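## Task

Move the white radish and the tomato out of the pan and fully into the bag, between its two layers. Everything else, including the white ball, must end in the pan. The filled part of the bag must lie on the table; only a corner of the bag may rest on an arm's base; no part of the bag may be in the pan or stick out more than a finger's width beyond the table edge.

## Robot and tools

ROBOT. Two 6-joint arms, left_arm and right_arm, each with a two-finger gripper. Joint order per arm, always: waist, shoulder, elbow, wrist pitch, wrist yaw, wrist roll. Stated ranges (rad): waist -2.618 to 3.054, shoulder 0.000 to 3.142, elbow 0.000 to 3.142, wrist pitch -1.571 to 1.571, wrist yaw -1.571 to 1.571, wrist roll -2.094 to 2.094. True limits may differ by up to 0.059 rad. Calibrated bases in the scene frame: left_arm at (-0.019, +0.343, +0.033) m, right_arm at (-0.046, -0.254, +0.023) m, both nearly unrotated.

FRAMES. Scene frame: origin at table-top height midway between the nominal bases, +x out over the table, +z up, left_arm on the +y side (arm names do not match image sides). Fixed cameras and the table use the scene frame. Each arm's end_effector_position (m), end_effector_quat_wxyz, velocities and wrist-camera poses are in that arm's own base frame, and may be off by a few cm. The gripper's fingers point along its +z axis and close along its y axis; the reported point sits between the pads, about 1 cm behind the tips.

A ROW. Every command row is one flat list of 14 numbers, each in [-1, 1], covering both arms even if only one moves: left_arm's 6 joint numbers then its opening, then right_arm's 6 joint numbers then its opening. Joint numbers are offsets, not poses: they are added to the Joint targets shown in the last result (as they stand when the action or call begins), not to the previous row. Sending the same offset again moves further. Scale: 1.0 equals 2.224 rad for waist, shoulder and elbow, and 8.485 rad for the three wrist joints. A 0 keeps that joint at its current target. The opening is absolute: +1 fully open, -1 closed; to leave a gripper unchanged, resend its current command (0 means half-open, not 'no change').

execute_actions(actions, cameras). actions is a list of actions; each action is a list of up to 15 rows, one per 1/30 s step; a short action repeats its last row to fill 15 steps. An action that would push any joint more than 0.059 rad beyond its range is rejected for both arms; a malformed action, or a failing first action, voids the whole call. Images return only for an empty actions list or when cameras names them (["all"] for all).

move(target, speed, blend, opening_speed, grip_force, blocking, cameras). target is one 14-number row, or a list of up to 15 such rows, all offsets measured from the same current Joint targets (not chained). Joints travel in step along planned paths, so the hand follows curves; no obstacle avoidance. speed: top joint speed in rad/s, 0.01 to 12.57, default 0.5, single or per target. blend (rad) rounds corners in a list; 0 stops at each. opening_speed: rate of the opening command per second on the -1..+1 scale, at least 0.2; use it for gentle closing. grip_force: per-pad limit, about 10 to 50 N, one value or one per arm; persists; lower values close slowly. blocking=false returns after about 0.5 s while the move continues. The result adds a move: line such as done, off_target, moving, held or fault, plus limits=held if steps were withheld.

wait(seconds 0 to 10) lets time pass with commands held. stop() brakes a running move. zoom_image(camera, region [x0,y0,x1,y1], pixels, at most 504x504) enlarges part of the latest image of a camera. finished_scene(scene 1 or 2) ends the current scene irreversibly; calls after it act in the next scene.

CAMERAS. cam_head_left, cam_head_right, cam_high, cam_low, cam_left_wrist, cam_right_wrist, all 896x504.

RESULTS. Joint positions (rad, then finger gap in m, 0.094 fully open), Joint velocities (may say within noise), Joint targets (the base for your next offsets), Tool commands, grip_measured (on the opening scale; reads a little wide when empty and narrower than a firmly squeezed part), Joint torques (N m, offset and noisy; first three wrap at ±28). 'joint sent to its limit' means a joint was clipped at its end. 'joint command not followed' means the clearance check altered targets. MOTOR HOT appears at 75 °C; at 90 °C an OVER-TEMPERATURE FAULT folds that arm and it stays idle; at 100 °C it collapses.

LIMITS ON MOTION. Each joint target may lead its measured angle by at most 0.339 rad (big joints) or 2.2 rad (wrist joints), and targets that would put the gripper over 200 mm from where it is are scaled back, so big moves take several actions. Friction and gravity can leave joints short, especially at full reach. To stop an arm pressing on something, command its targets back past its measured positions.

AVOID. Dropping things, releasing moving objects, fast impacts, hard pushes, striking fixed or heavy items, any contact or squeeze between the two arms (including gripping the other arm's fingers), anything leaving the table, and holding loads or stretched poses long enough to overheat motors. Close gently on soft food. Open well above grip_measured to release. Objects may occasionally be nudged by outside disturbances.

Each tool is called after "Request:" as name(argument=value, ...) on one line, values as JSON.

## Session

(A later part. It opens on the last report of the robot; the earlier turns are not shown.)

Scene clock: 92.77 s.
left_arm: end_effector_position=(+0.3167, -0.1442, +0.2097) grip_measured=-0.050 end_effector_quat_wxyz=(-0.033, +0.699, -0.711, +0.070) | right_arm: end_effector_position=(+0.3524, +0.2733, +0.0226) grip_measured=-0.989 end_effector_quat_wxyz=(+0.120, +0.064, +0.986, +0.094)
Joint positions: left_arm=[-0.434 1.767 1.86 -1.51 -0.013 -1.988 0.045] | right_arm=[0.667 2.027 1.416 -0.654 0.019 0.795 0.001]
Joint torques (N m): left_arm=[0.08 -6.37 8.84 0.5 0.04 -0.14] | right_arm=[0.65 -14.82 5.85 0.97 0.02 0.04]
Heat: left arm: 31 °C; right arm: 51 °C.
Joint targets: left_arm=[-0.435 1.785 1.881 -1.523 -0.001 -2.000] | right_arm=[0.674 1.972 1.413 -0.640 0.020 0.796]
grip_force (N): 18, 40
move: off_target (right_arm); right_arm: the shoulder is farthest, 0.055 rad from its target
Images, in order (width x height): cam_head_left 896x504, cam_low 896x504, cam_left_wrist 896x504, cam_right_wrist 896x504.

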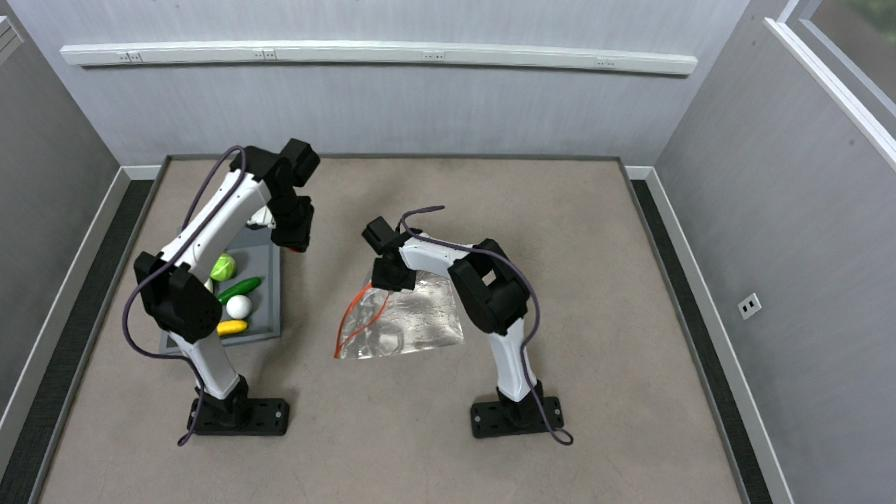

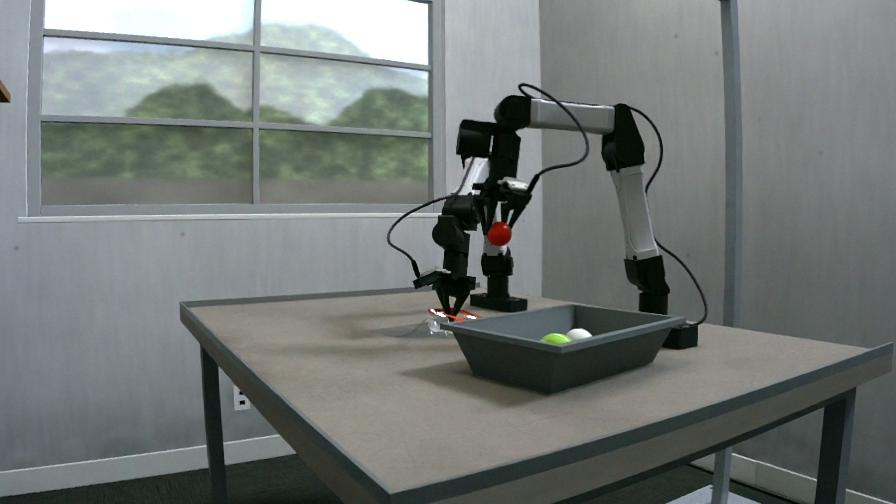

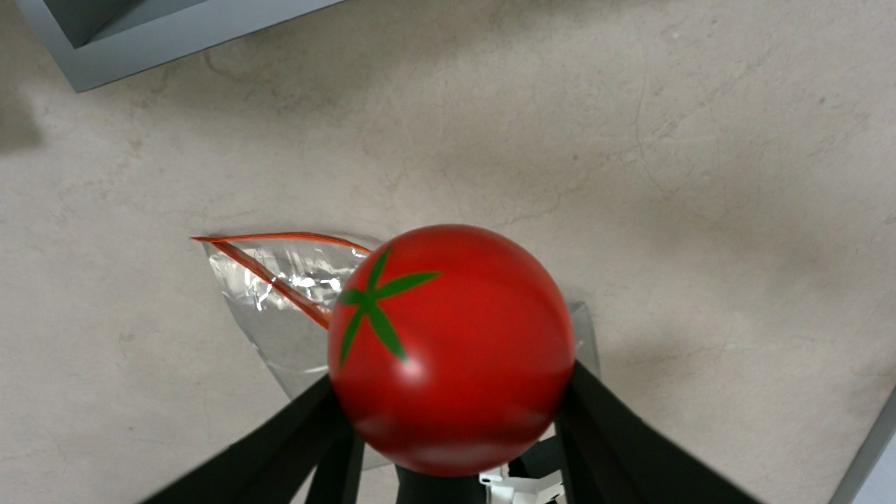

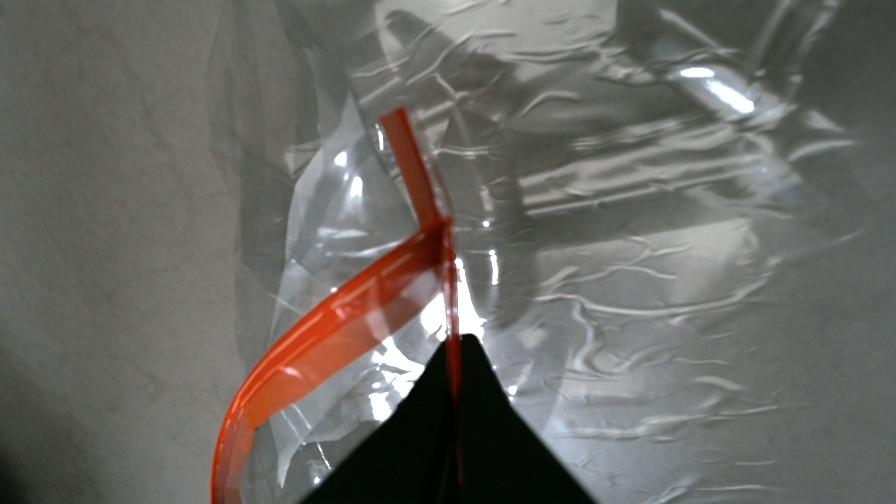

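Request:
move(target=[-0.1567,-0.1219,-0.3174,0.078,0,-0.008,-0.6,0,0,0,0,0,0,-1], speed=0.5, cameras=["cam_head_left","cam_low","cam_high","cam_right_wrist","cam_left_wrist"])

Request:
zoom_image(camera="cam_head_left", region=[270, 200, 470, 370])

Request:
zoom_image(camera="cam_low", region=[360, 200, 560, 360])

Scene clock: 95.73 s.
left_arm: end_effector_position=(+0.2478, -0.2425, +0.1153) grip_measured=-0.050 end_effector_quat_wxyz=(+0.032, -0.587, +0.791, -0.169) | right_arm: end_effector_position=(+0.3524, +0.2734, +0.0226) grip_measured=-0.989 end_effector_quat_wxyz=(+0.120, +0.064, +0.986, +0.095)
Joint positions: left_arm=[-0.78 1.54 1.186 -0.87 -0.012 -2.056 0.045] | right_arm=[0.667 2.027 1.416 -0.654 0.019 0.795 0.001]
Joint torques (N m): left_arm=[-0.06 -8.31 6.49 1.21 0.05 -0.12] | right_arm=[0.68 -14.8 5.87 0.95 0.02 0.04]
Heat: left arm: 31 °C; right arm: 51 °C.
Joint targets: left_arm=[-0.784 1.514 1.175 -0.861 -0.001 -2.068] | right_arm=[0.674 1.972 1.413 -0.640 0.020 0.796]
grip_force (N): 18, 40
move: off_target (right_arm); right_arm: the shoulder is farthest, 0.055 rad from its target
Images, in order (width x height): cam_head_left 896x504, cam_high 896x504, cam_low 896x504, cam_left_wrist 896x504, cam_right_wrist 896x504.

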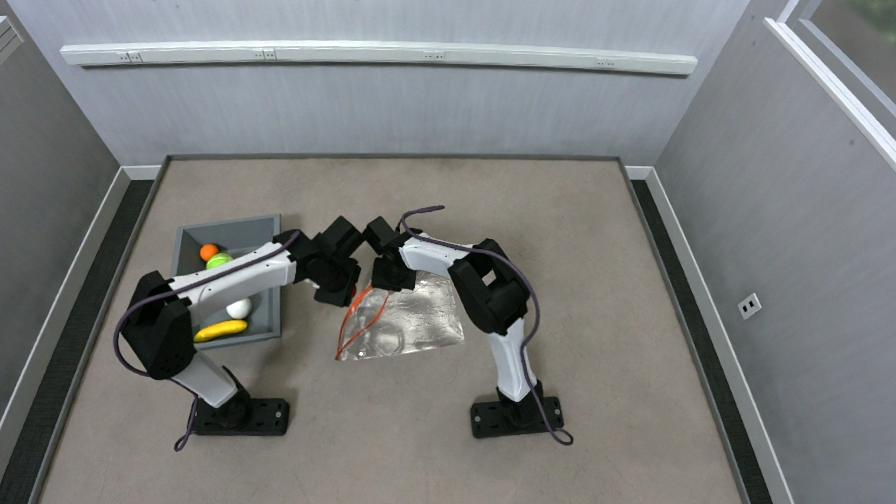

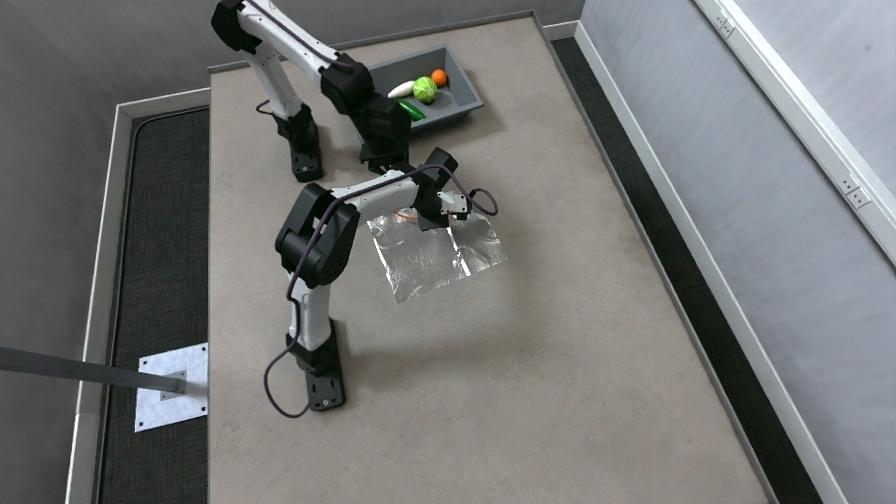

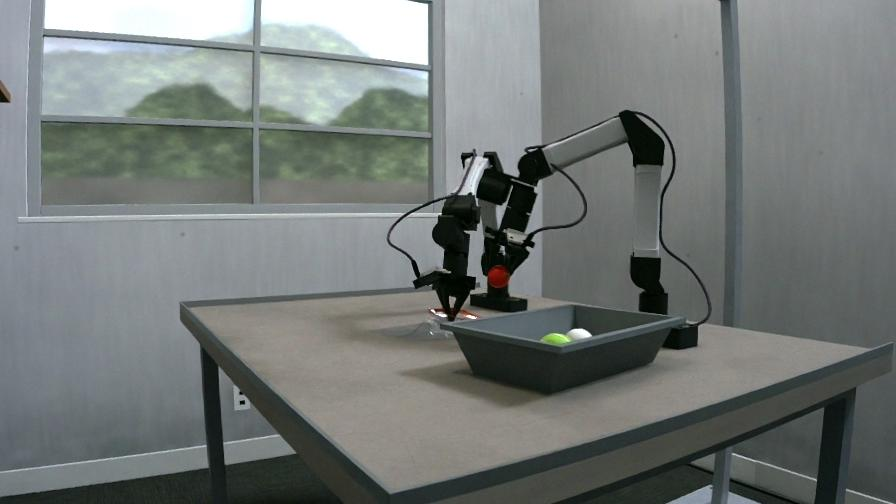

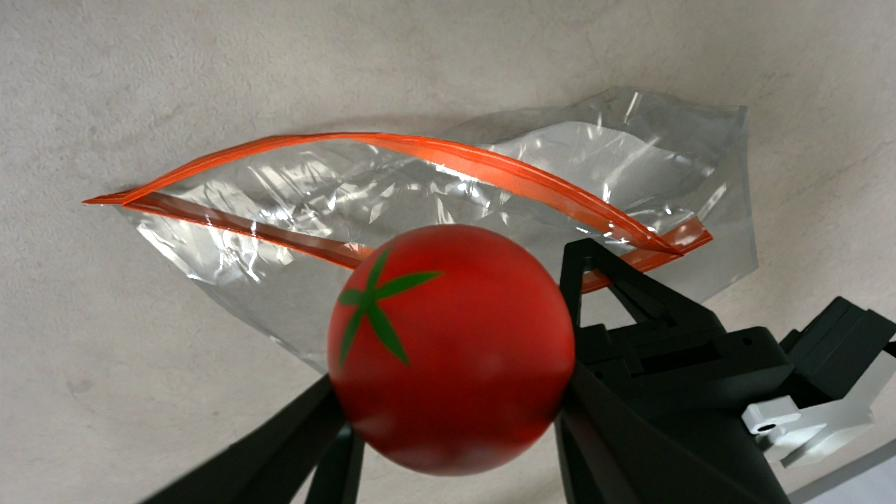

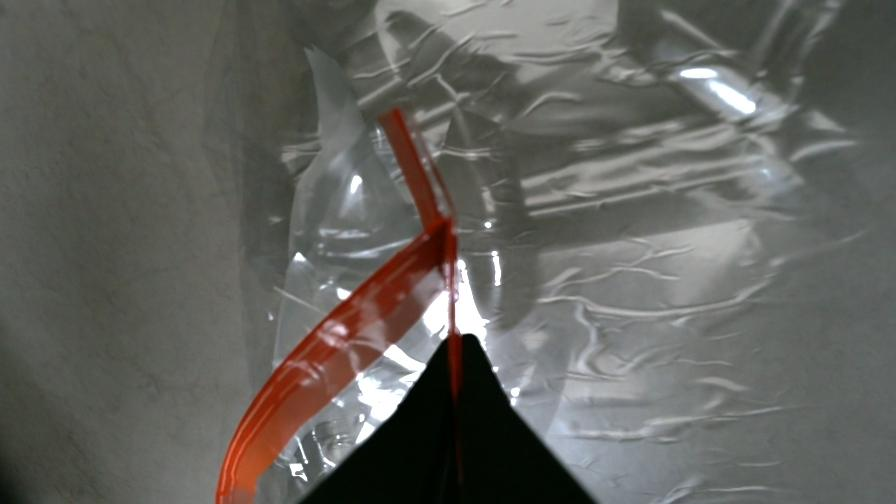

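Scaled by 2.520 from the camera's 896x504 image, which has a finer 1280x720 frame.

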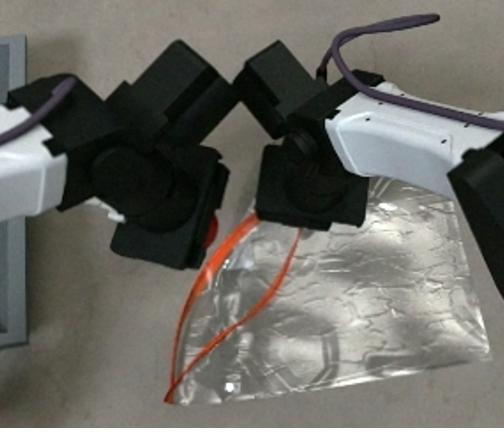

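Scaled by 2.520 from the camera's 896x504 image, which has a finer 1280x720 frame.

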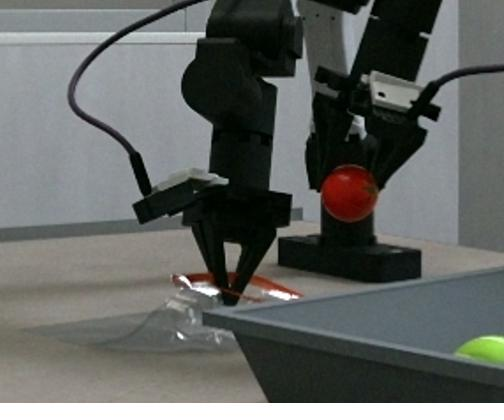

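Request:
move(target=[[-0.0171,0,0,0,0,0,-0.6,0,0,0,0,0,0,-1],[-0.0171,0.08,-0.1452,0.059,0,0,-0.6,0,0,0,0,0,0,-1]], speed=0.2, cameras=["cam_head_left","cam_low","cam_left_wrist"])

Request:
zoom_image(camera="cam_low", region=[380, 220, 540, 340])

Request:
zoom_image(camera="cam_head_left", region=[270, 200, 470, 370])

Scene clock: 100.80 s.
left_arm: end_effector_position=(+0.2432, -0.2560, +0.0089) grip_measured=-0.050 end_effector_quat_wxyz=(+0.031, -0.571, +0.798, -0.189) | right_arm: end_effector_position=(+0.3524, +0.2734, +0.0226) grip_measured=-0.989 end_effector_quat_wxyz=(+0.120, +0.064, +0.986, +0.095)
Joint positions: left_arm=[-0.817 1.678 0.862 -0.369 -0.012 -2.056 0.045] | right_arm=[0.667 2.027 1.416 -0.654 0.019 0.795 0.001]
Joint torques (N m): left_arm=[-0.2 -5.65 5.6 1.25 0.04 -0.13] | right_arm=[0.64 -14.83 5.87 0.95 0.02 0.05]
Heat: left arm: 31 °C; right arm: 50 °C.
Joint targets: left_arm=[-0.822 1.692 0.852 -0.360 -0.001 -2.068] | right_arm=[0.674 1.972 1.413 -0.640 0.020 0.796]
grip_force (N): 18, 40
move: off_target (right_arm); right_arm: the shoulder is farthest, 0.055 rad from its target
Images, in order (width x height): cam_head_left 896x504, cam_low 896x504, cam_left_wrist 896x504.

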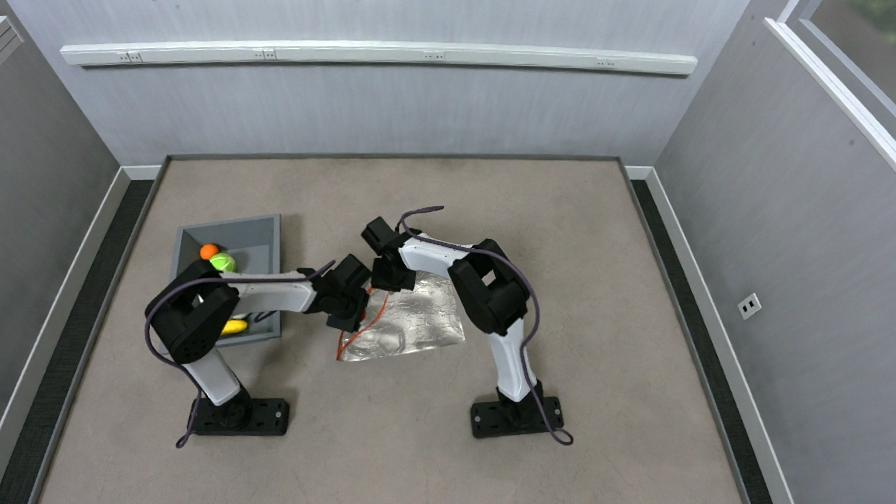

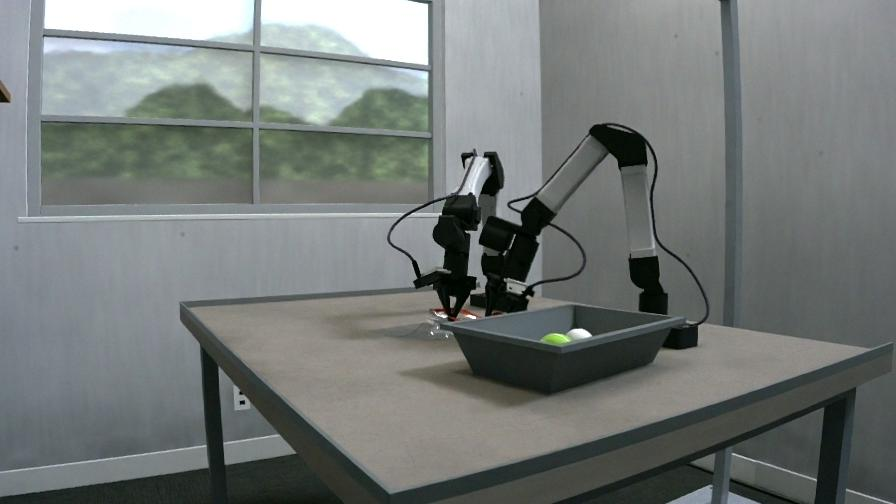

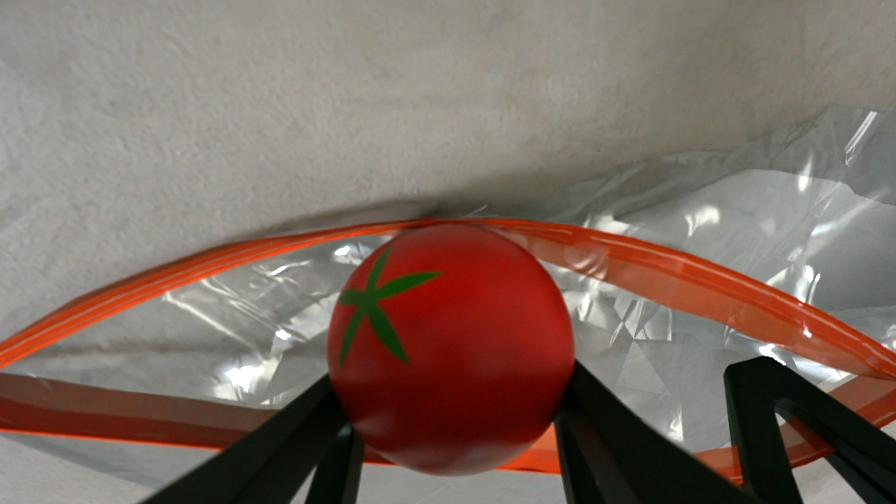

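Scaled by 3.150 from the camera's 896x504 image, which has a finer 1280x720 frame.

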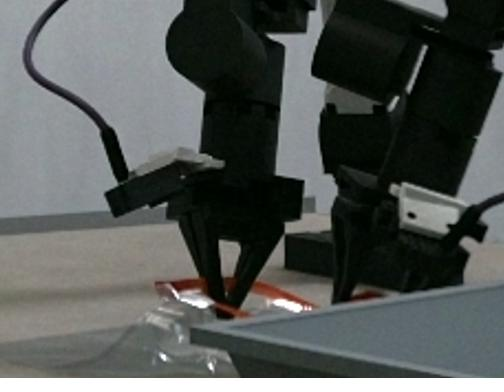

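Scaled by 2.520 from the camera's 896x504 image, which has a finer 1280x720 frame.

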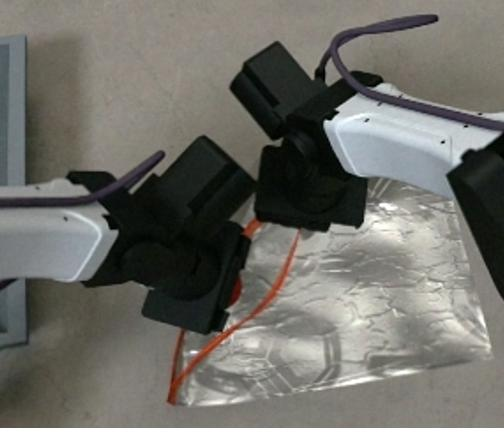

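Request:
move(target=[[0,0.008,0,0,0,0,-0.6,0,0,0,0,0,0,-1],[0,0.008,0,0,0,0,0.4,0,0,0,0,0,0,-1],[0,-0.08,0.1452,-0.059,0,0,0.4,0,0,0,0,0,0,-1]], speed=0.2, opening_speed=0.6, cameras=["cam_head_left","cam_low","cam_left_wrist","cam_right_wrist"])

Request:
zoom_image(camera="cam_head_left", region=[270, 200, 470, 370])

Scene clock: 106.80 s.
left_arm: end_effector_position=(+0.2371, -0.2494, +0.1094) grip_measured=+0.398 end_effector_quat_wxyz=(+0.029, -0.573, +0.801, -0.170) | right_arm: end_effector_position=(+0.3524, +0.2734, +0.0226) grip_measured=-0.989 end_effector_quat_wxyz=(+0.120, +0.064, +0.986, +0.095)
Joint positions: left_arm=[-0.817 1.533 1.155 -0.846 -0.012 -2.056 0.066] | right_arm=[0.667 2.027 1.416 -0.654 0.019 0.795 0.001]
Joint torques (N m): left_arm=[-0.21 -7.75 9.47 0.89 0.02 -0.14] | right_arm=[0.65 -14.83 5.86 0.95 0.02 0.05]
Heat: left arm: 31 °C; right arm: 50 °C.
Joint targets: left_arm=[-0.822 1.514 1.175 -0.861 -0.001 -2.068] | right_arm=[0.674 1.972 1.413 -0.640 0.020 0.796]
grip_force (N): 18, 40
move: off_target (right_arm); right_arm: the shoulder is farthest, 0.055 rad from its target
Images, in order (width x height): cam_head_left 896x504, cam_low 896x504, cam_left_wrist 896x504, cam_right_wrist 896x504.

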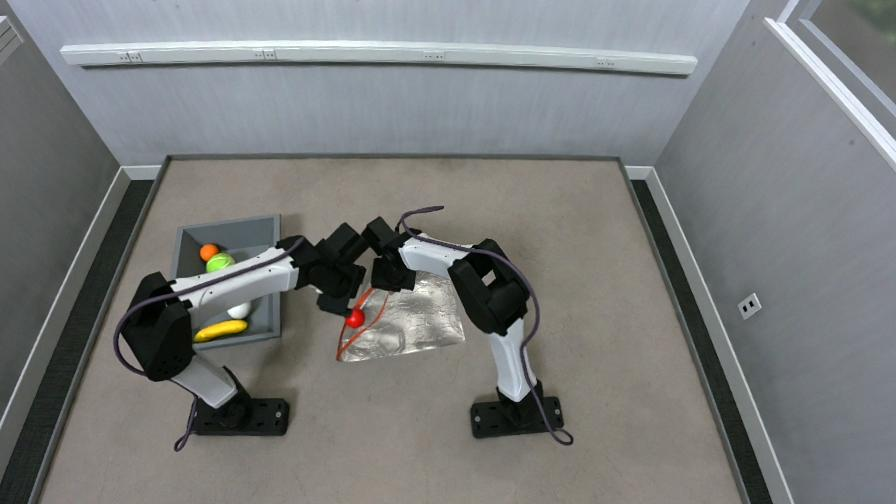

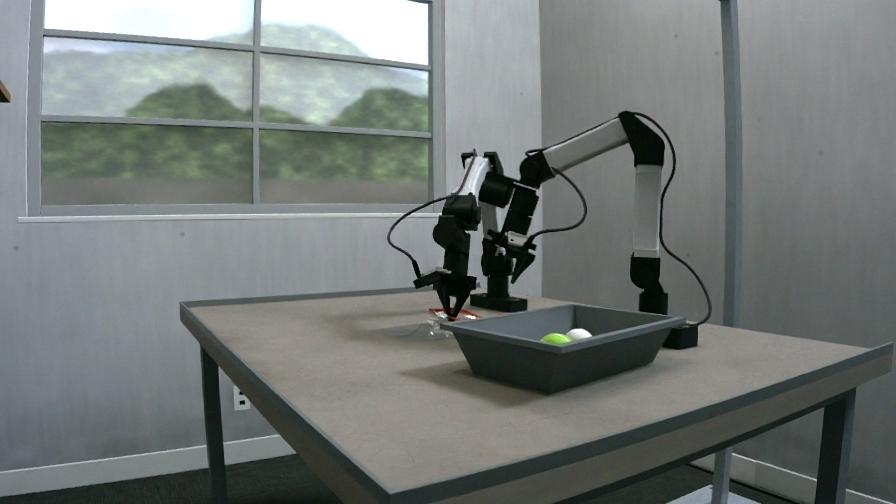

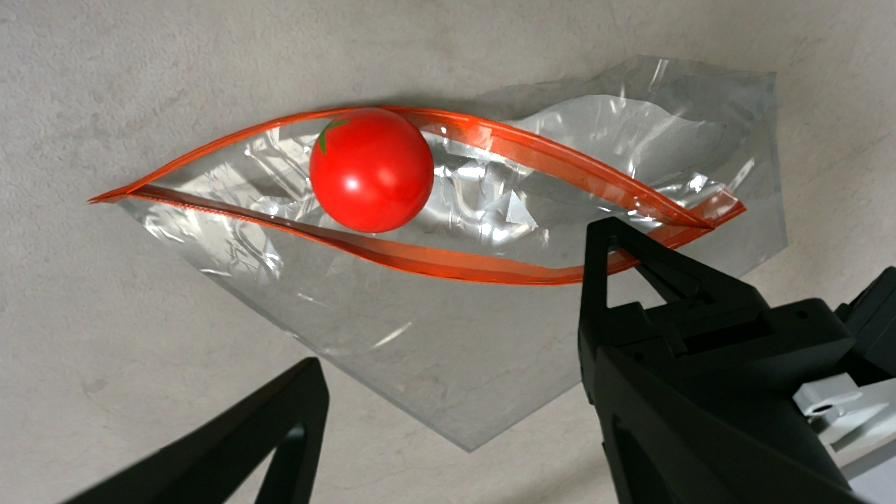

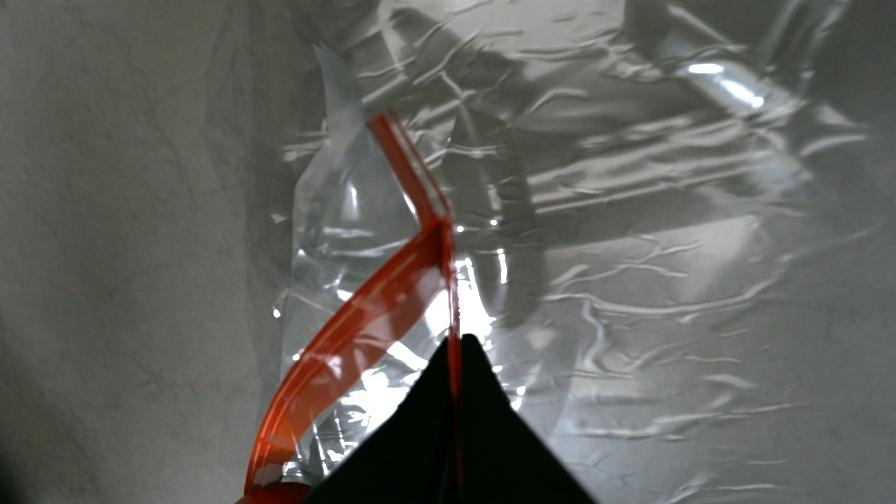

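Scaled by 2.520 from the camera's 896x504 image, which has a finer 1280x720 frame.

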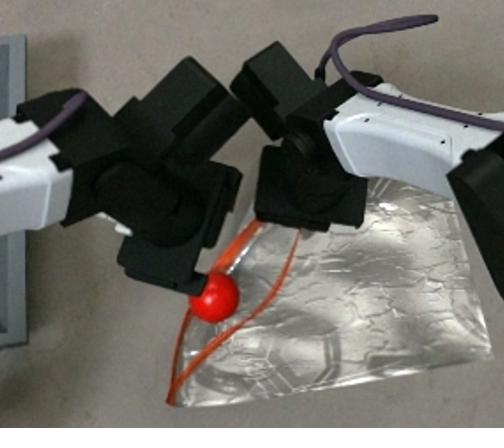

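Request:
move(target=[[0,0,0.15,-0.02,0,0,0.4,0,0,0,0,0,0,-1],[0.5315,0.1106,0.2379,-0.0771,0,0.2673,0.8,0.0063,0.0085,0.1246,-0.0305,0,0,-1]], speed=[0.6,1], blend=[0.1,0], cameras=["cam_head_left","cam_low","cam_left_wrist","cam_right_wrist"])

Request:
zoom_image(camera="cam_head_left", region=[270, 200, 470, 370])

Request:
zoom_image(camera="cam_low", region=[380, 220, 540, 340])

Scene clock: 109.43 s.
left_arm: end_effector_position=(+0.2626, -0.2766, +0.1921) grip_measured=+0.398 end_effector_quat_wxyz=(+0.040, -0.563, +0.786, -0.251) | right_arm: end_effector_position=(+0.3524, +0.2734, +0.0226) grip_measured=-0.989 end_effector_quat_wxyz=(+0.120, +0.064, +0.986, +0.095)
Joint positions: left_arm=[-0.817 1.529 1.411 -0.939 -0.012 -2.056 0.066] | right_arm=[0.667 2.027 1.416 -0.654 0.019 0.795 0.001]
Joint torques (N m): left_arm=[0.23 -6.2 7.13 1.33 -0.06 -0.02] | right_arm=[0.68 -14.79 5.96 0.94 0.03 0.04]
Heat: left arm: 31 °C; right arm: 50 °C.
Joint targets: left_arm=[-0.817 1.533 1.404 -0.947 -0.012 -2.056] | right_arm=[0.674 1.972 1.414 -0.641 0.020 0.796]
Tool commands: left_gripper/opening=+0.4 right_gripper/opening=-1.0
grip_force (N): 18, 40
move: held (left_arm; a check stopped the path), off_target (right_arm; braked when a check withheld steps of left_arm); path passed 0 of 2 targets; target 2's new numbers were not sent; limits=held; left_arm: the wrist roll is farthest, 2.256 rad from its target; right_arm: the elbow is farthest, 0.274 rad from its target
joint command not followed: on one or more control steps a check withheld the commanded joint targets of the left arm, and it was not sent them on those steps.
cause: the commanded joint targets, or the way to them, would bring a part of the robot too close to another arm (this arm's fingers and the right arm's wrist (the part past the wrist pitch), along the way the arms are being sent, or toward where that arm still pushes).
Images, in order (width x height): cam_head_left 896x504, cam_low 896x504, cam_left_wrist 896x504, cam_right_wrist 896x504.

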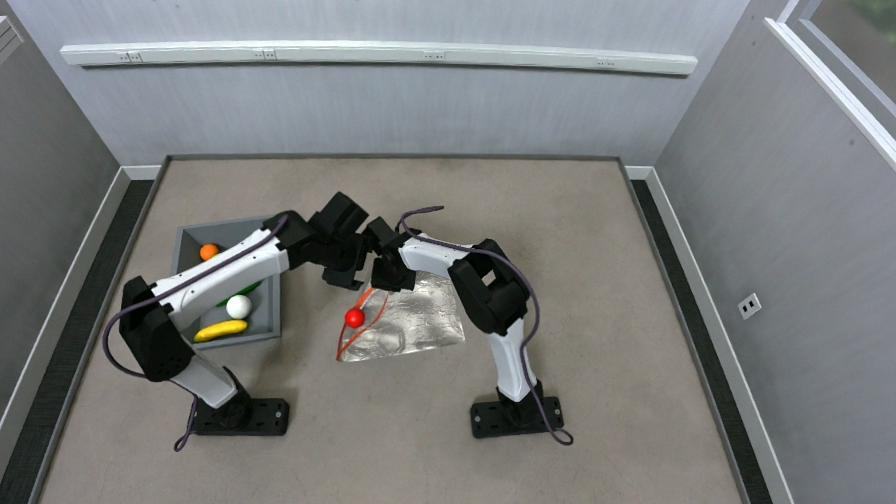

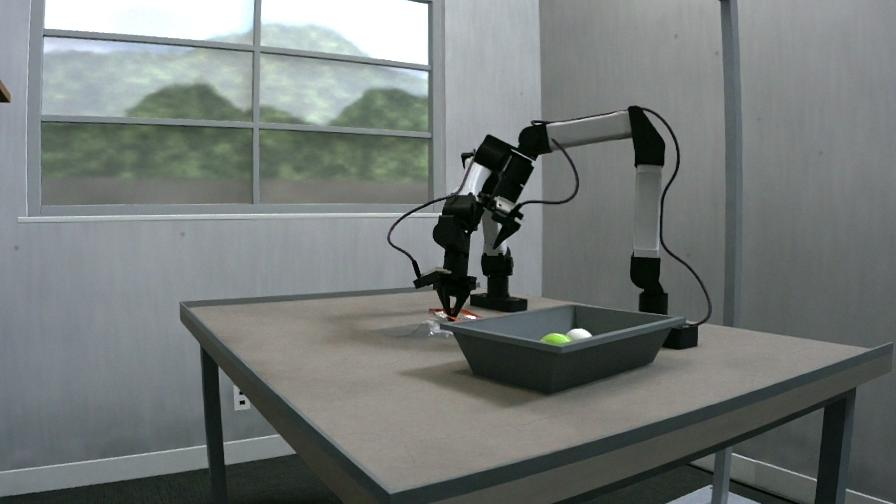

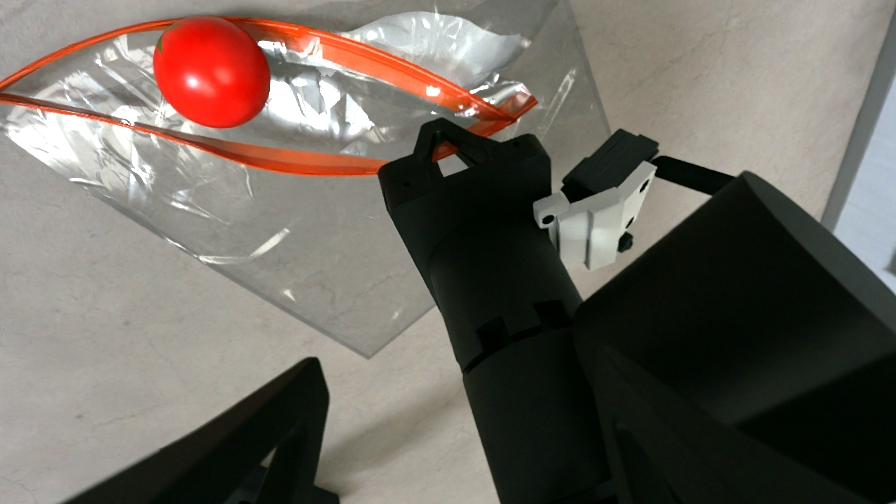

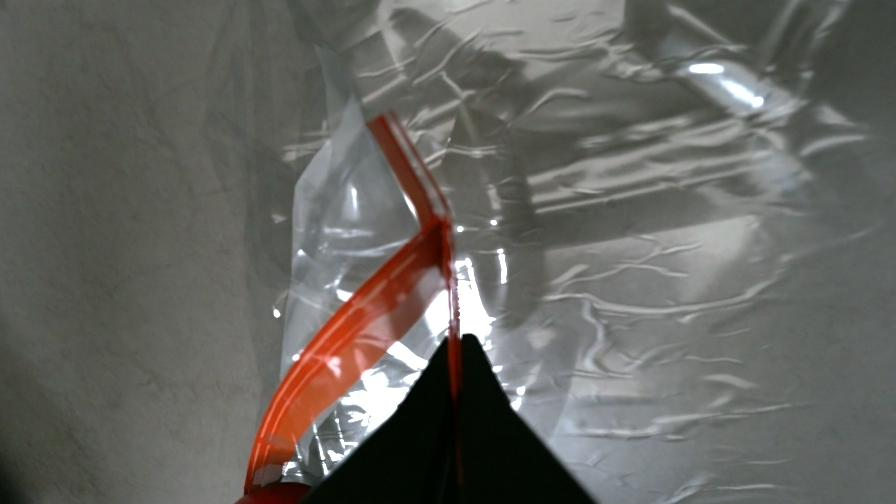

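Scaled by 2.520 from the camera's 896x504 image, which has a finer 1280x720 frame.

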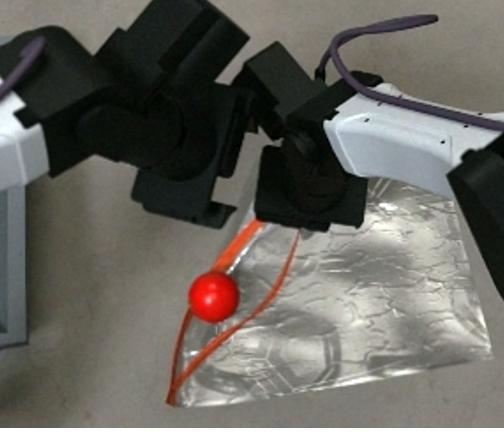

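Scaled by 3.150 from the camera's 896x504 image, which has a finer 1280x720 frame.

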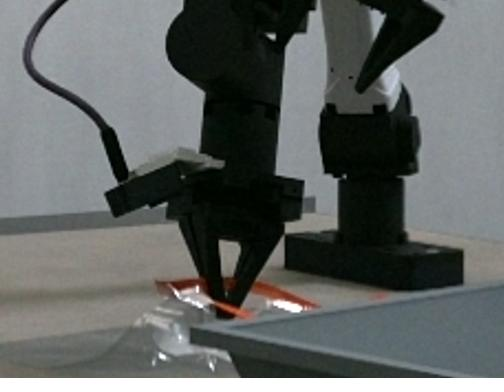

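Request:
move(target=[[0.27,-0.04,0,0,0.0013,0,0.4,0,0,0,0,0,0,-1],[0.5292,0.1021,0.135,-0.0669,0.0013,0.2659,0.8,0.0063,0.0085,0.1246,-0.0305,0,0,-1]], speed=[0.6,0.8], blend=[0.05,0], cameras=["cam_head_left","cam_low","cam_left_wrist","cam_right_wrist"])

Request:
zoom_image(camera="cam_head_left", region=[270, 200, 470, 370])

Request:
zoom_image(camera="cam_low", region=[380, 220, 540, 340])

Scene clock: 115.10 s.
left_arm: end_effector_position=(+0.2949, +0.1122, +0.1707) grip_measured=+0.798 end_effector_quat_wxyz=(+0.002, -0.085, +0.996, +0.007) | right_arm: end_effector_position=(+0.3608, +0.2883, +0.0828) grip_measured=-0.989 end_effector_quat_wxyz=(+0.120, +0.057, +0.986, +0.096)
Joint positions: left_arm=[0.357 1.744 1.683 -1.503 -0.012 0.188 0.084] | right_arm=[0.681 2.027 1.662 -0.897 0.019 0.795 0.001]
Joint torques (N m): left_arm=[0.49 -6.28 8.94 0.29 0.12 0.07] | right_arm=[0.65 -13.48 9.24 0.78 0.03 0.05]
Heat: left arm: 32 °C; right arm: 50 °C.
Joint targets: left_arm=[0.361 1.761 1.705 -1.515 -0.001 0.200] | right_arm=[0.688 1.991 1.691 -0.899 0.020 0.796]
grip_force (N): 18, 40
move: off_target (right_arm); right_arm: the shoulder is farthest, 0.036 rad from its target
Images, in order (width x height): cam_head_left 896x504, cam_low 896x504, cam_left_wrist 896x504, cam_right_wrist 896x504.

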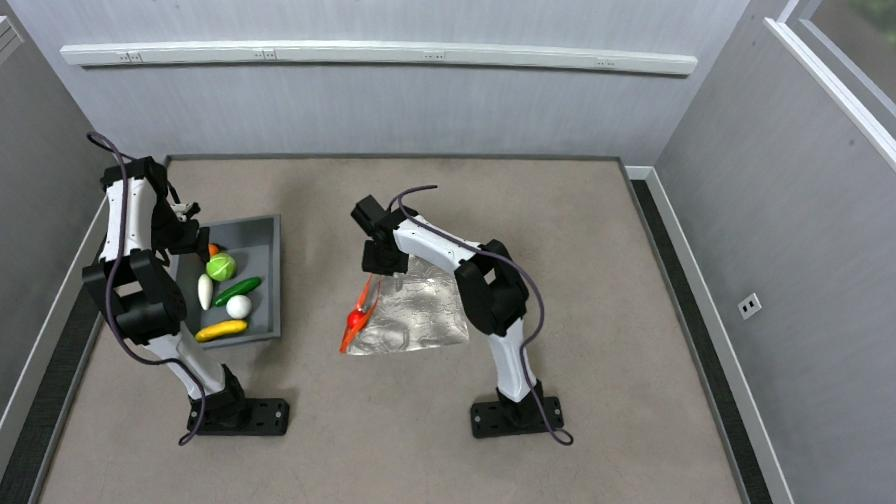

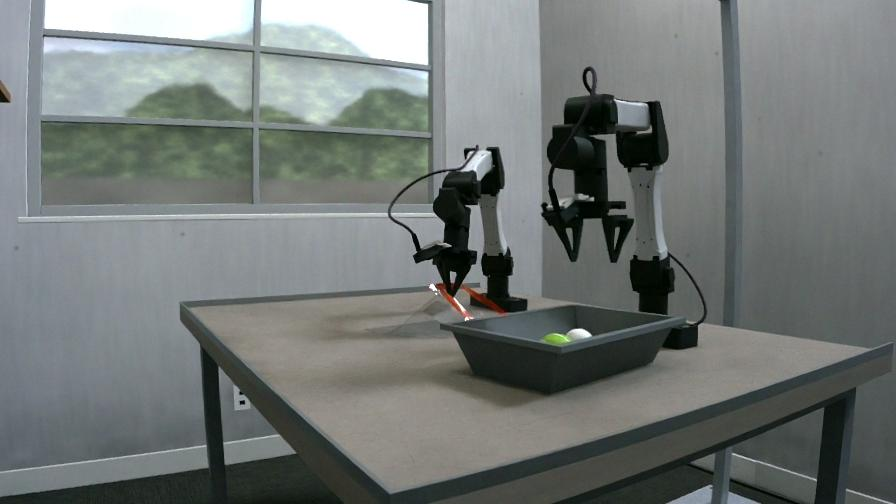

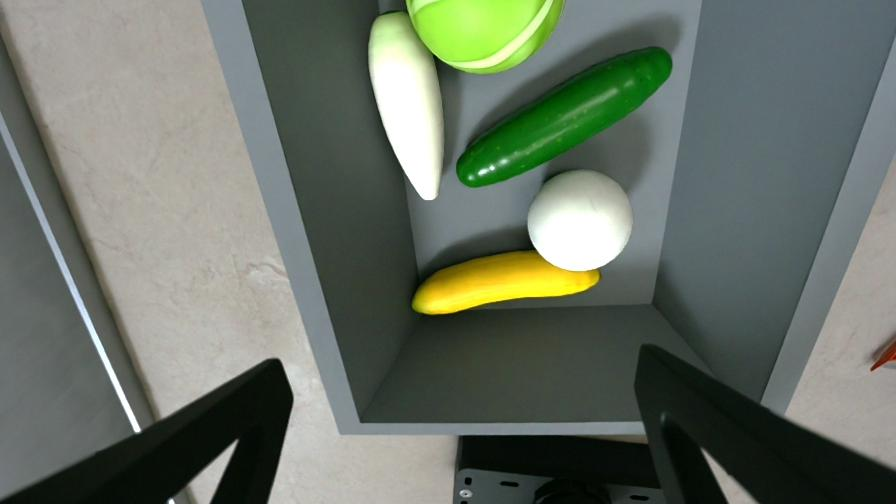

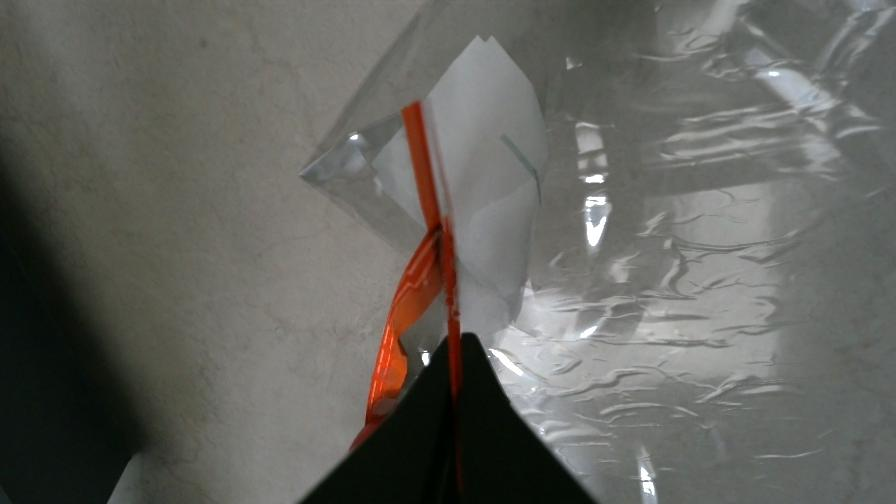

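Scaled by 2.520 from the camera's 896x504 image, which has a finer 1280x720 frame.

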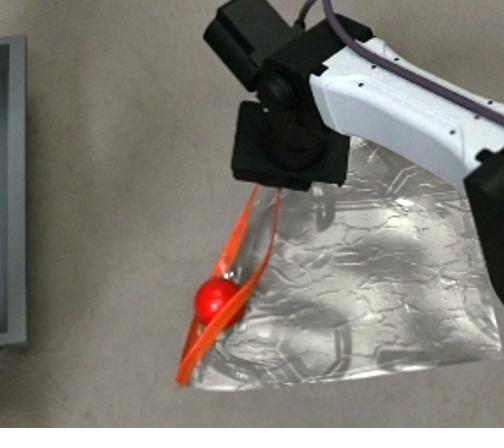

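Scaled by 3.150 from the camera's 896x504 image, which has a finer 1280x720 frame.

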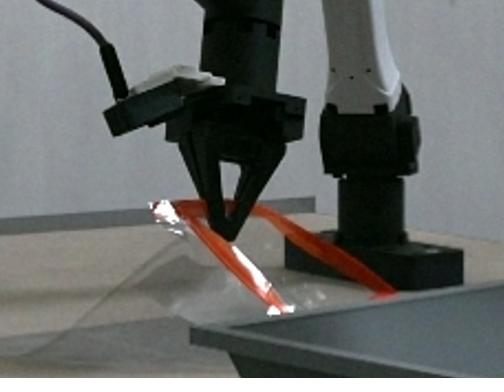

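Request:
move(target=[[0.0216,0.0504,-0.116,0.0436,0,-0.0177,0.28,0,0,0,0,0,0,-1],[0.0216,0.0504,-0.116,0.0436,0,-0.0177,0.28,-0.0216,-0.0231,-0.156,0.0346,0,0,-1]], speed=[0.5,0.3], cameras=["cam_left_wrist","cam_head_left"])

Request:
zoom_image(camera="cam_head_left", region=[270, 200, 470, 370])

Scene clock: 119.43 s.
left_arm: end_effector_position=(+0.3184, +0.1377, +0.0772) grip_measured=+0.282 end_effector_quat_wxyz=(+0.004, -0.169, +0.986, +0.007) | right_arm: end_effector_position=(+0.3486, +0.2584, +0.0178) grip_measured=-0.989 end_effector_quat_wxyz=(+0.120, +0.075, +0.986, +0.092)
Joint positions: left_arm=[0.402 1.86 1.455 -1.155 -0.012 0.062 0.06] | right_arm=[0.646 1.993 1.346 -0.621 0.019 0.795 0.001]
Joint torques (N m): left_arm=[0.69 -7.72 6.08 0.54 0.11 -0.17] | right_arm=[-0.49 -14.35 5.85 0.94 0.02 0.04]
Heat: left arm: 32 °C; right arm: 50 °C.
Joint targets: left_arm=[0.408 1.872 1.447 -1.145 -0.001 0.050] | right_arm=[0.640 1.939 1.344 -0.606 0.020 0.796]
grip_force (N): 18, 40
move: off_target (right_arm); right_arm: the shoulder is farthest, 0.054 rad from its target
Images, in order (width x height): cam_head_left 896x504, cam_left_wrist 896x504.

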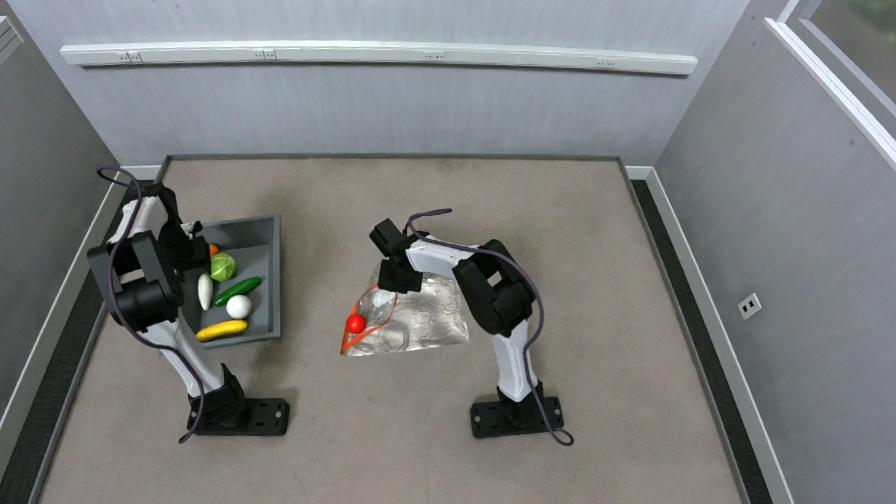

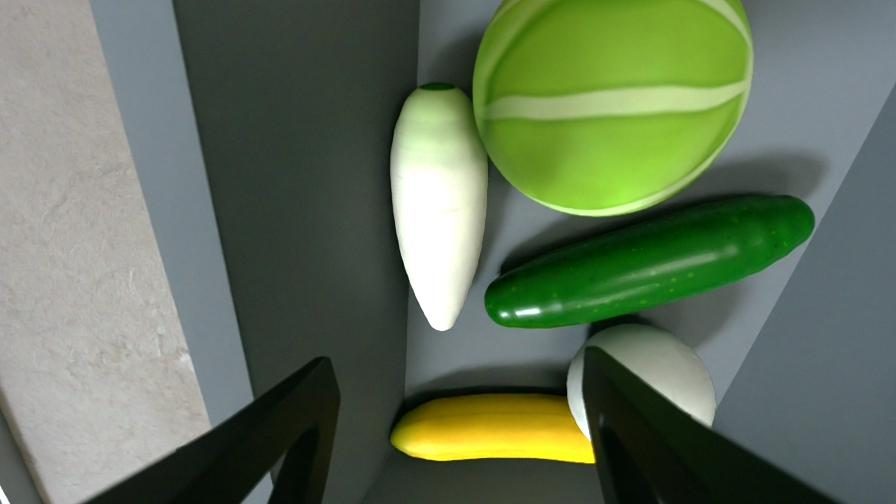

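Scaled by 2.520 from the camera's 896x504 image, which has a finer 1280x720 frame.

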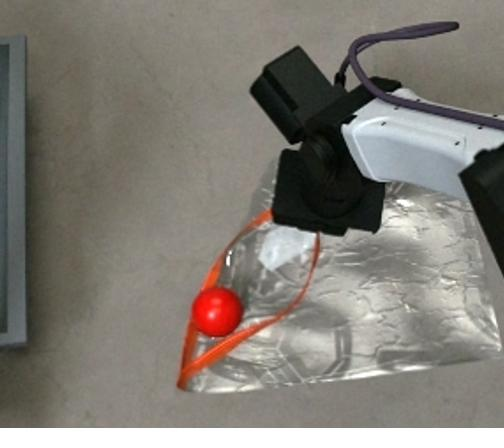

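Request:
move(target=[[0,0.0499,-0.0746,0.0325,0,0,0.28,0,0,0,0,0,0,-1],[0,0.0499,-0.0746,0.0325,0,0,-0.8,0,0,0,0,0,0,-1]], speed=0.15, opening_speed=0.5, grip_force=[25,40], cameras=["cam_left_wrist"])

Scene clock: 124.90 s.
left_arm: end_effector_position=(+0.3259, +0.1407, +0.0035) grip_measured=-0.378 end_effector_quat_wxyz=(+0.008, -0.169, +0.985, +0.007) | right_arm: end_effector_position=(+0.3488, +0.2585, +0.0179) grip_measured=-0.989 end_effector_quat_wxyz=(+0.120, +0.075, +0.986, +0.093)
Joint positions: left_arm=[0.402 1.965 1.291 -0.878 -0.011 0.062 0.029] | right_arm=[0.646 1.993 1.346 -0.62 0.019 0.795 0.001]
Joint torques (N m): left_arm=[0.66 -7.68 5.35 0.56 0.11 -0.15] | right_arm=[-0.5 -14.38 5.83 0.95 0.03 0.05]
Heat: left arm: 32 °C; right arm: 50 °C.
Joint targets: left_arm=[0.408 1.983 1.281 -0.869 -0.001 0.050] | right_arm=[0.640 1.939 1.344 -0.606 0.020 0.796]
grip_force (N): 25, 40
move: off_target (right_arm); right_arm: the shoulder is farthest, 0.054 rad from its target
Images, in order (width x height): cam_left_wrist 896x504.

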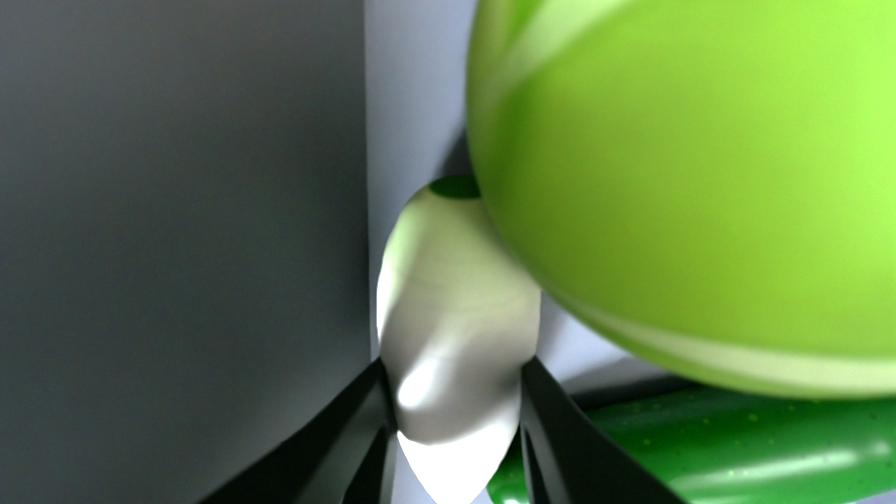

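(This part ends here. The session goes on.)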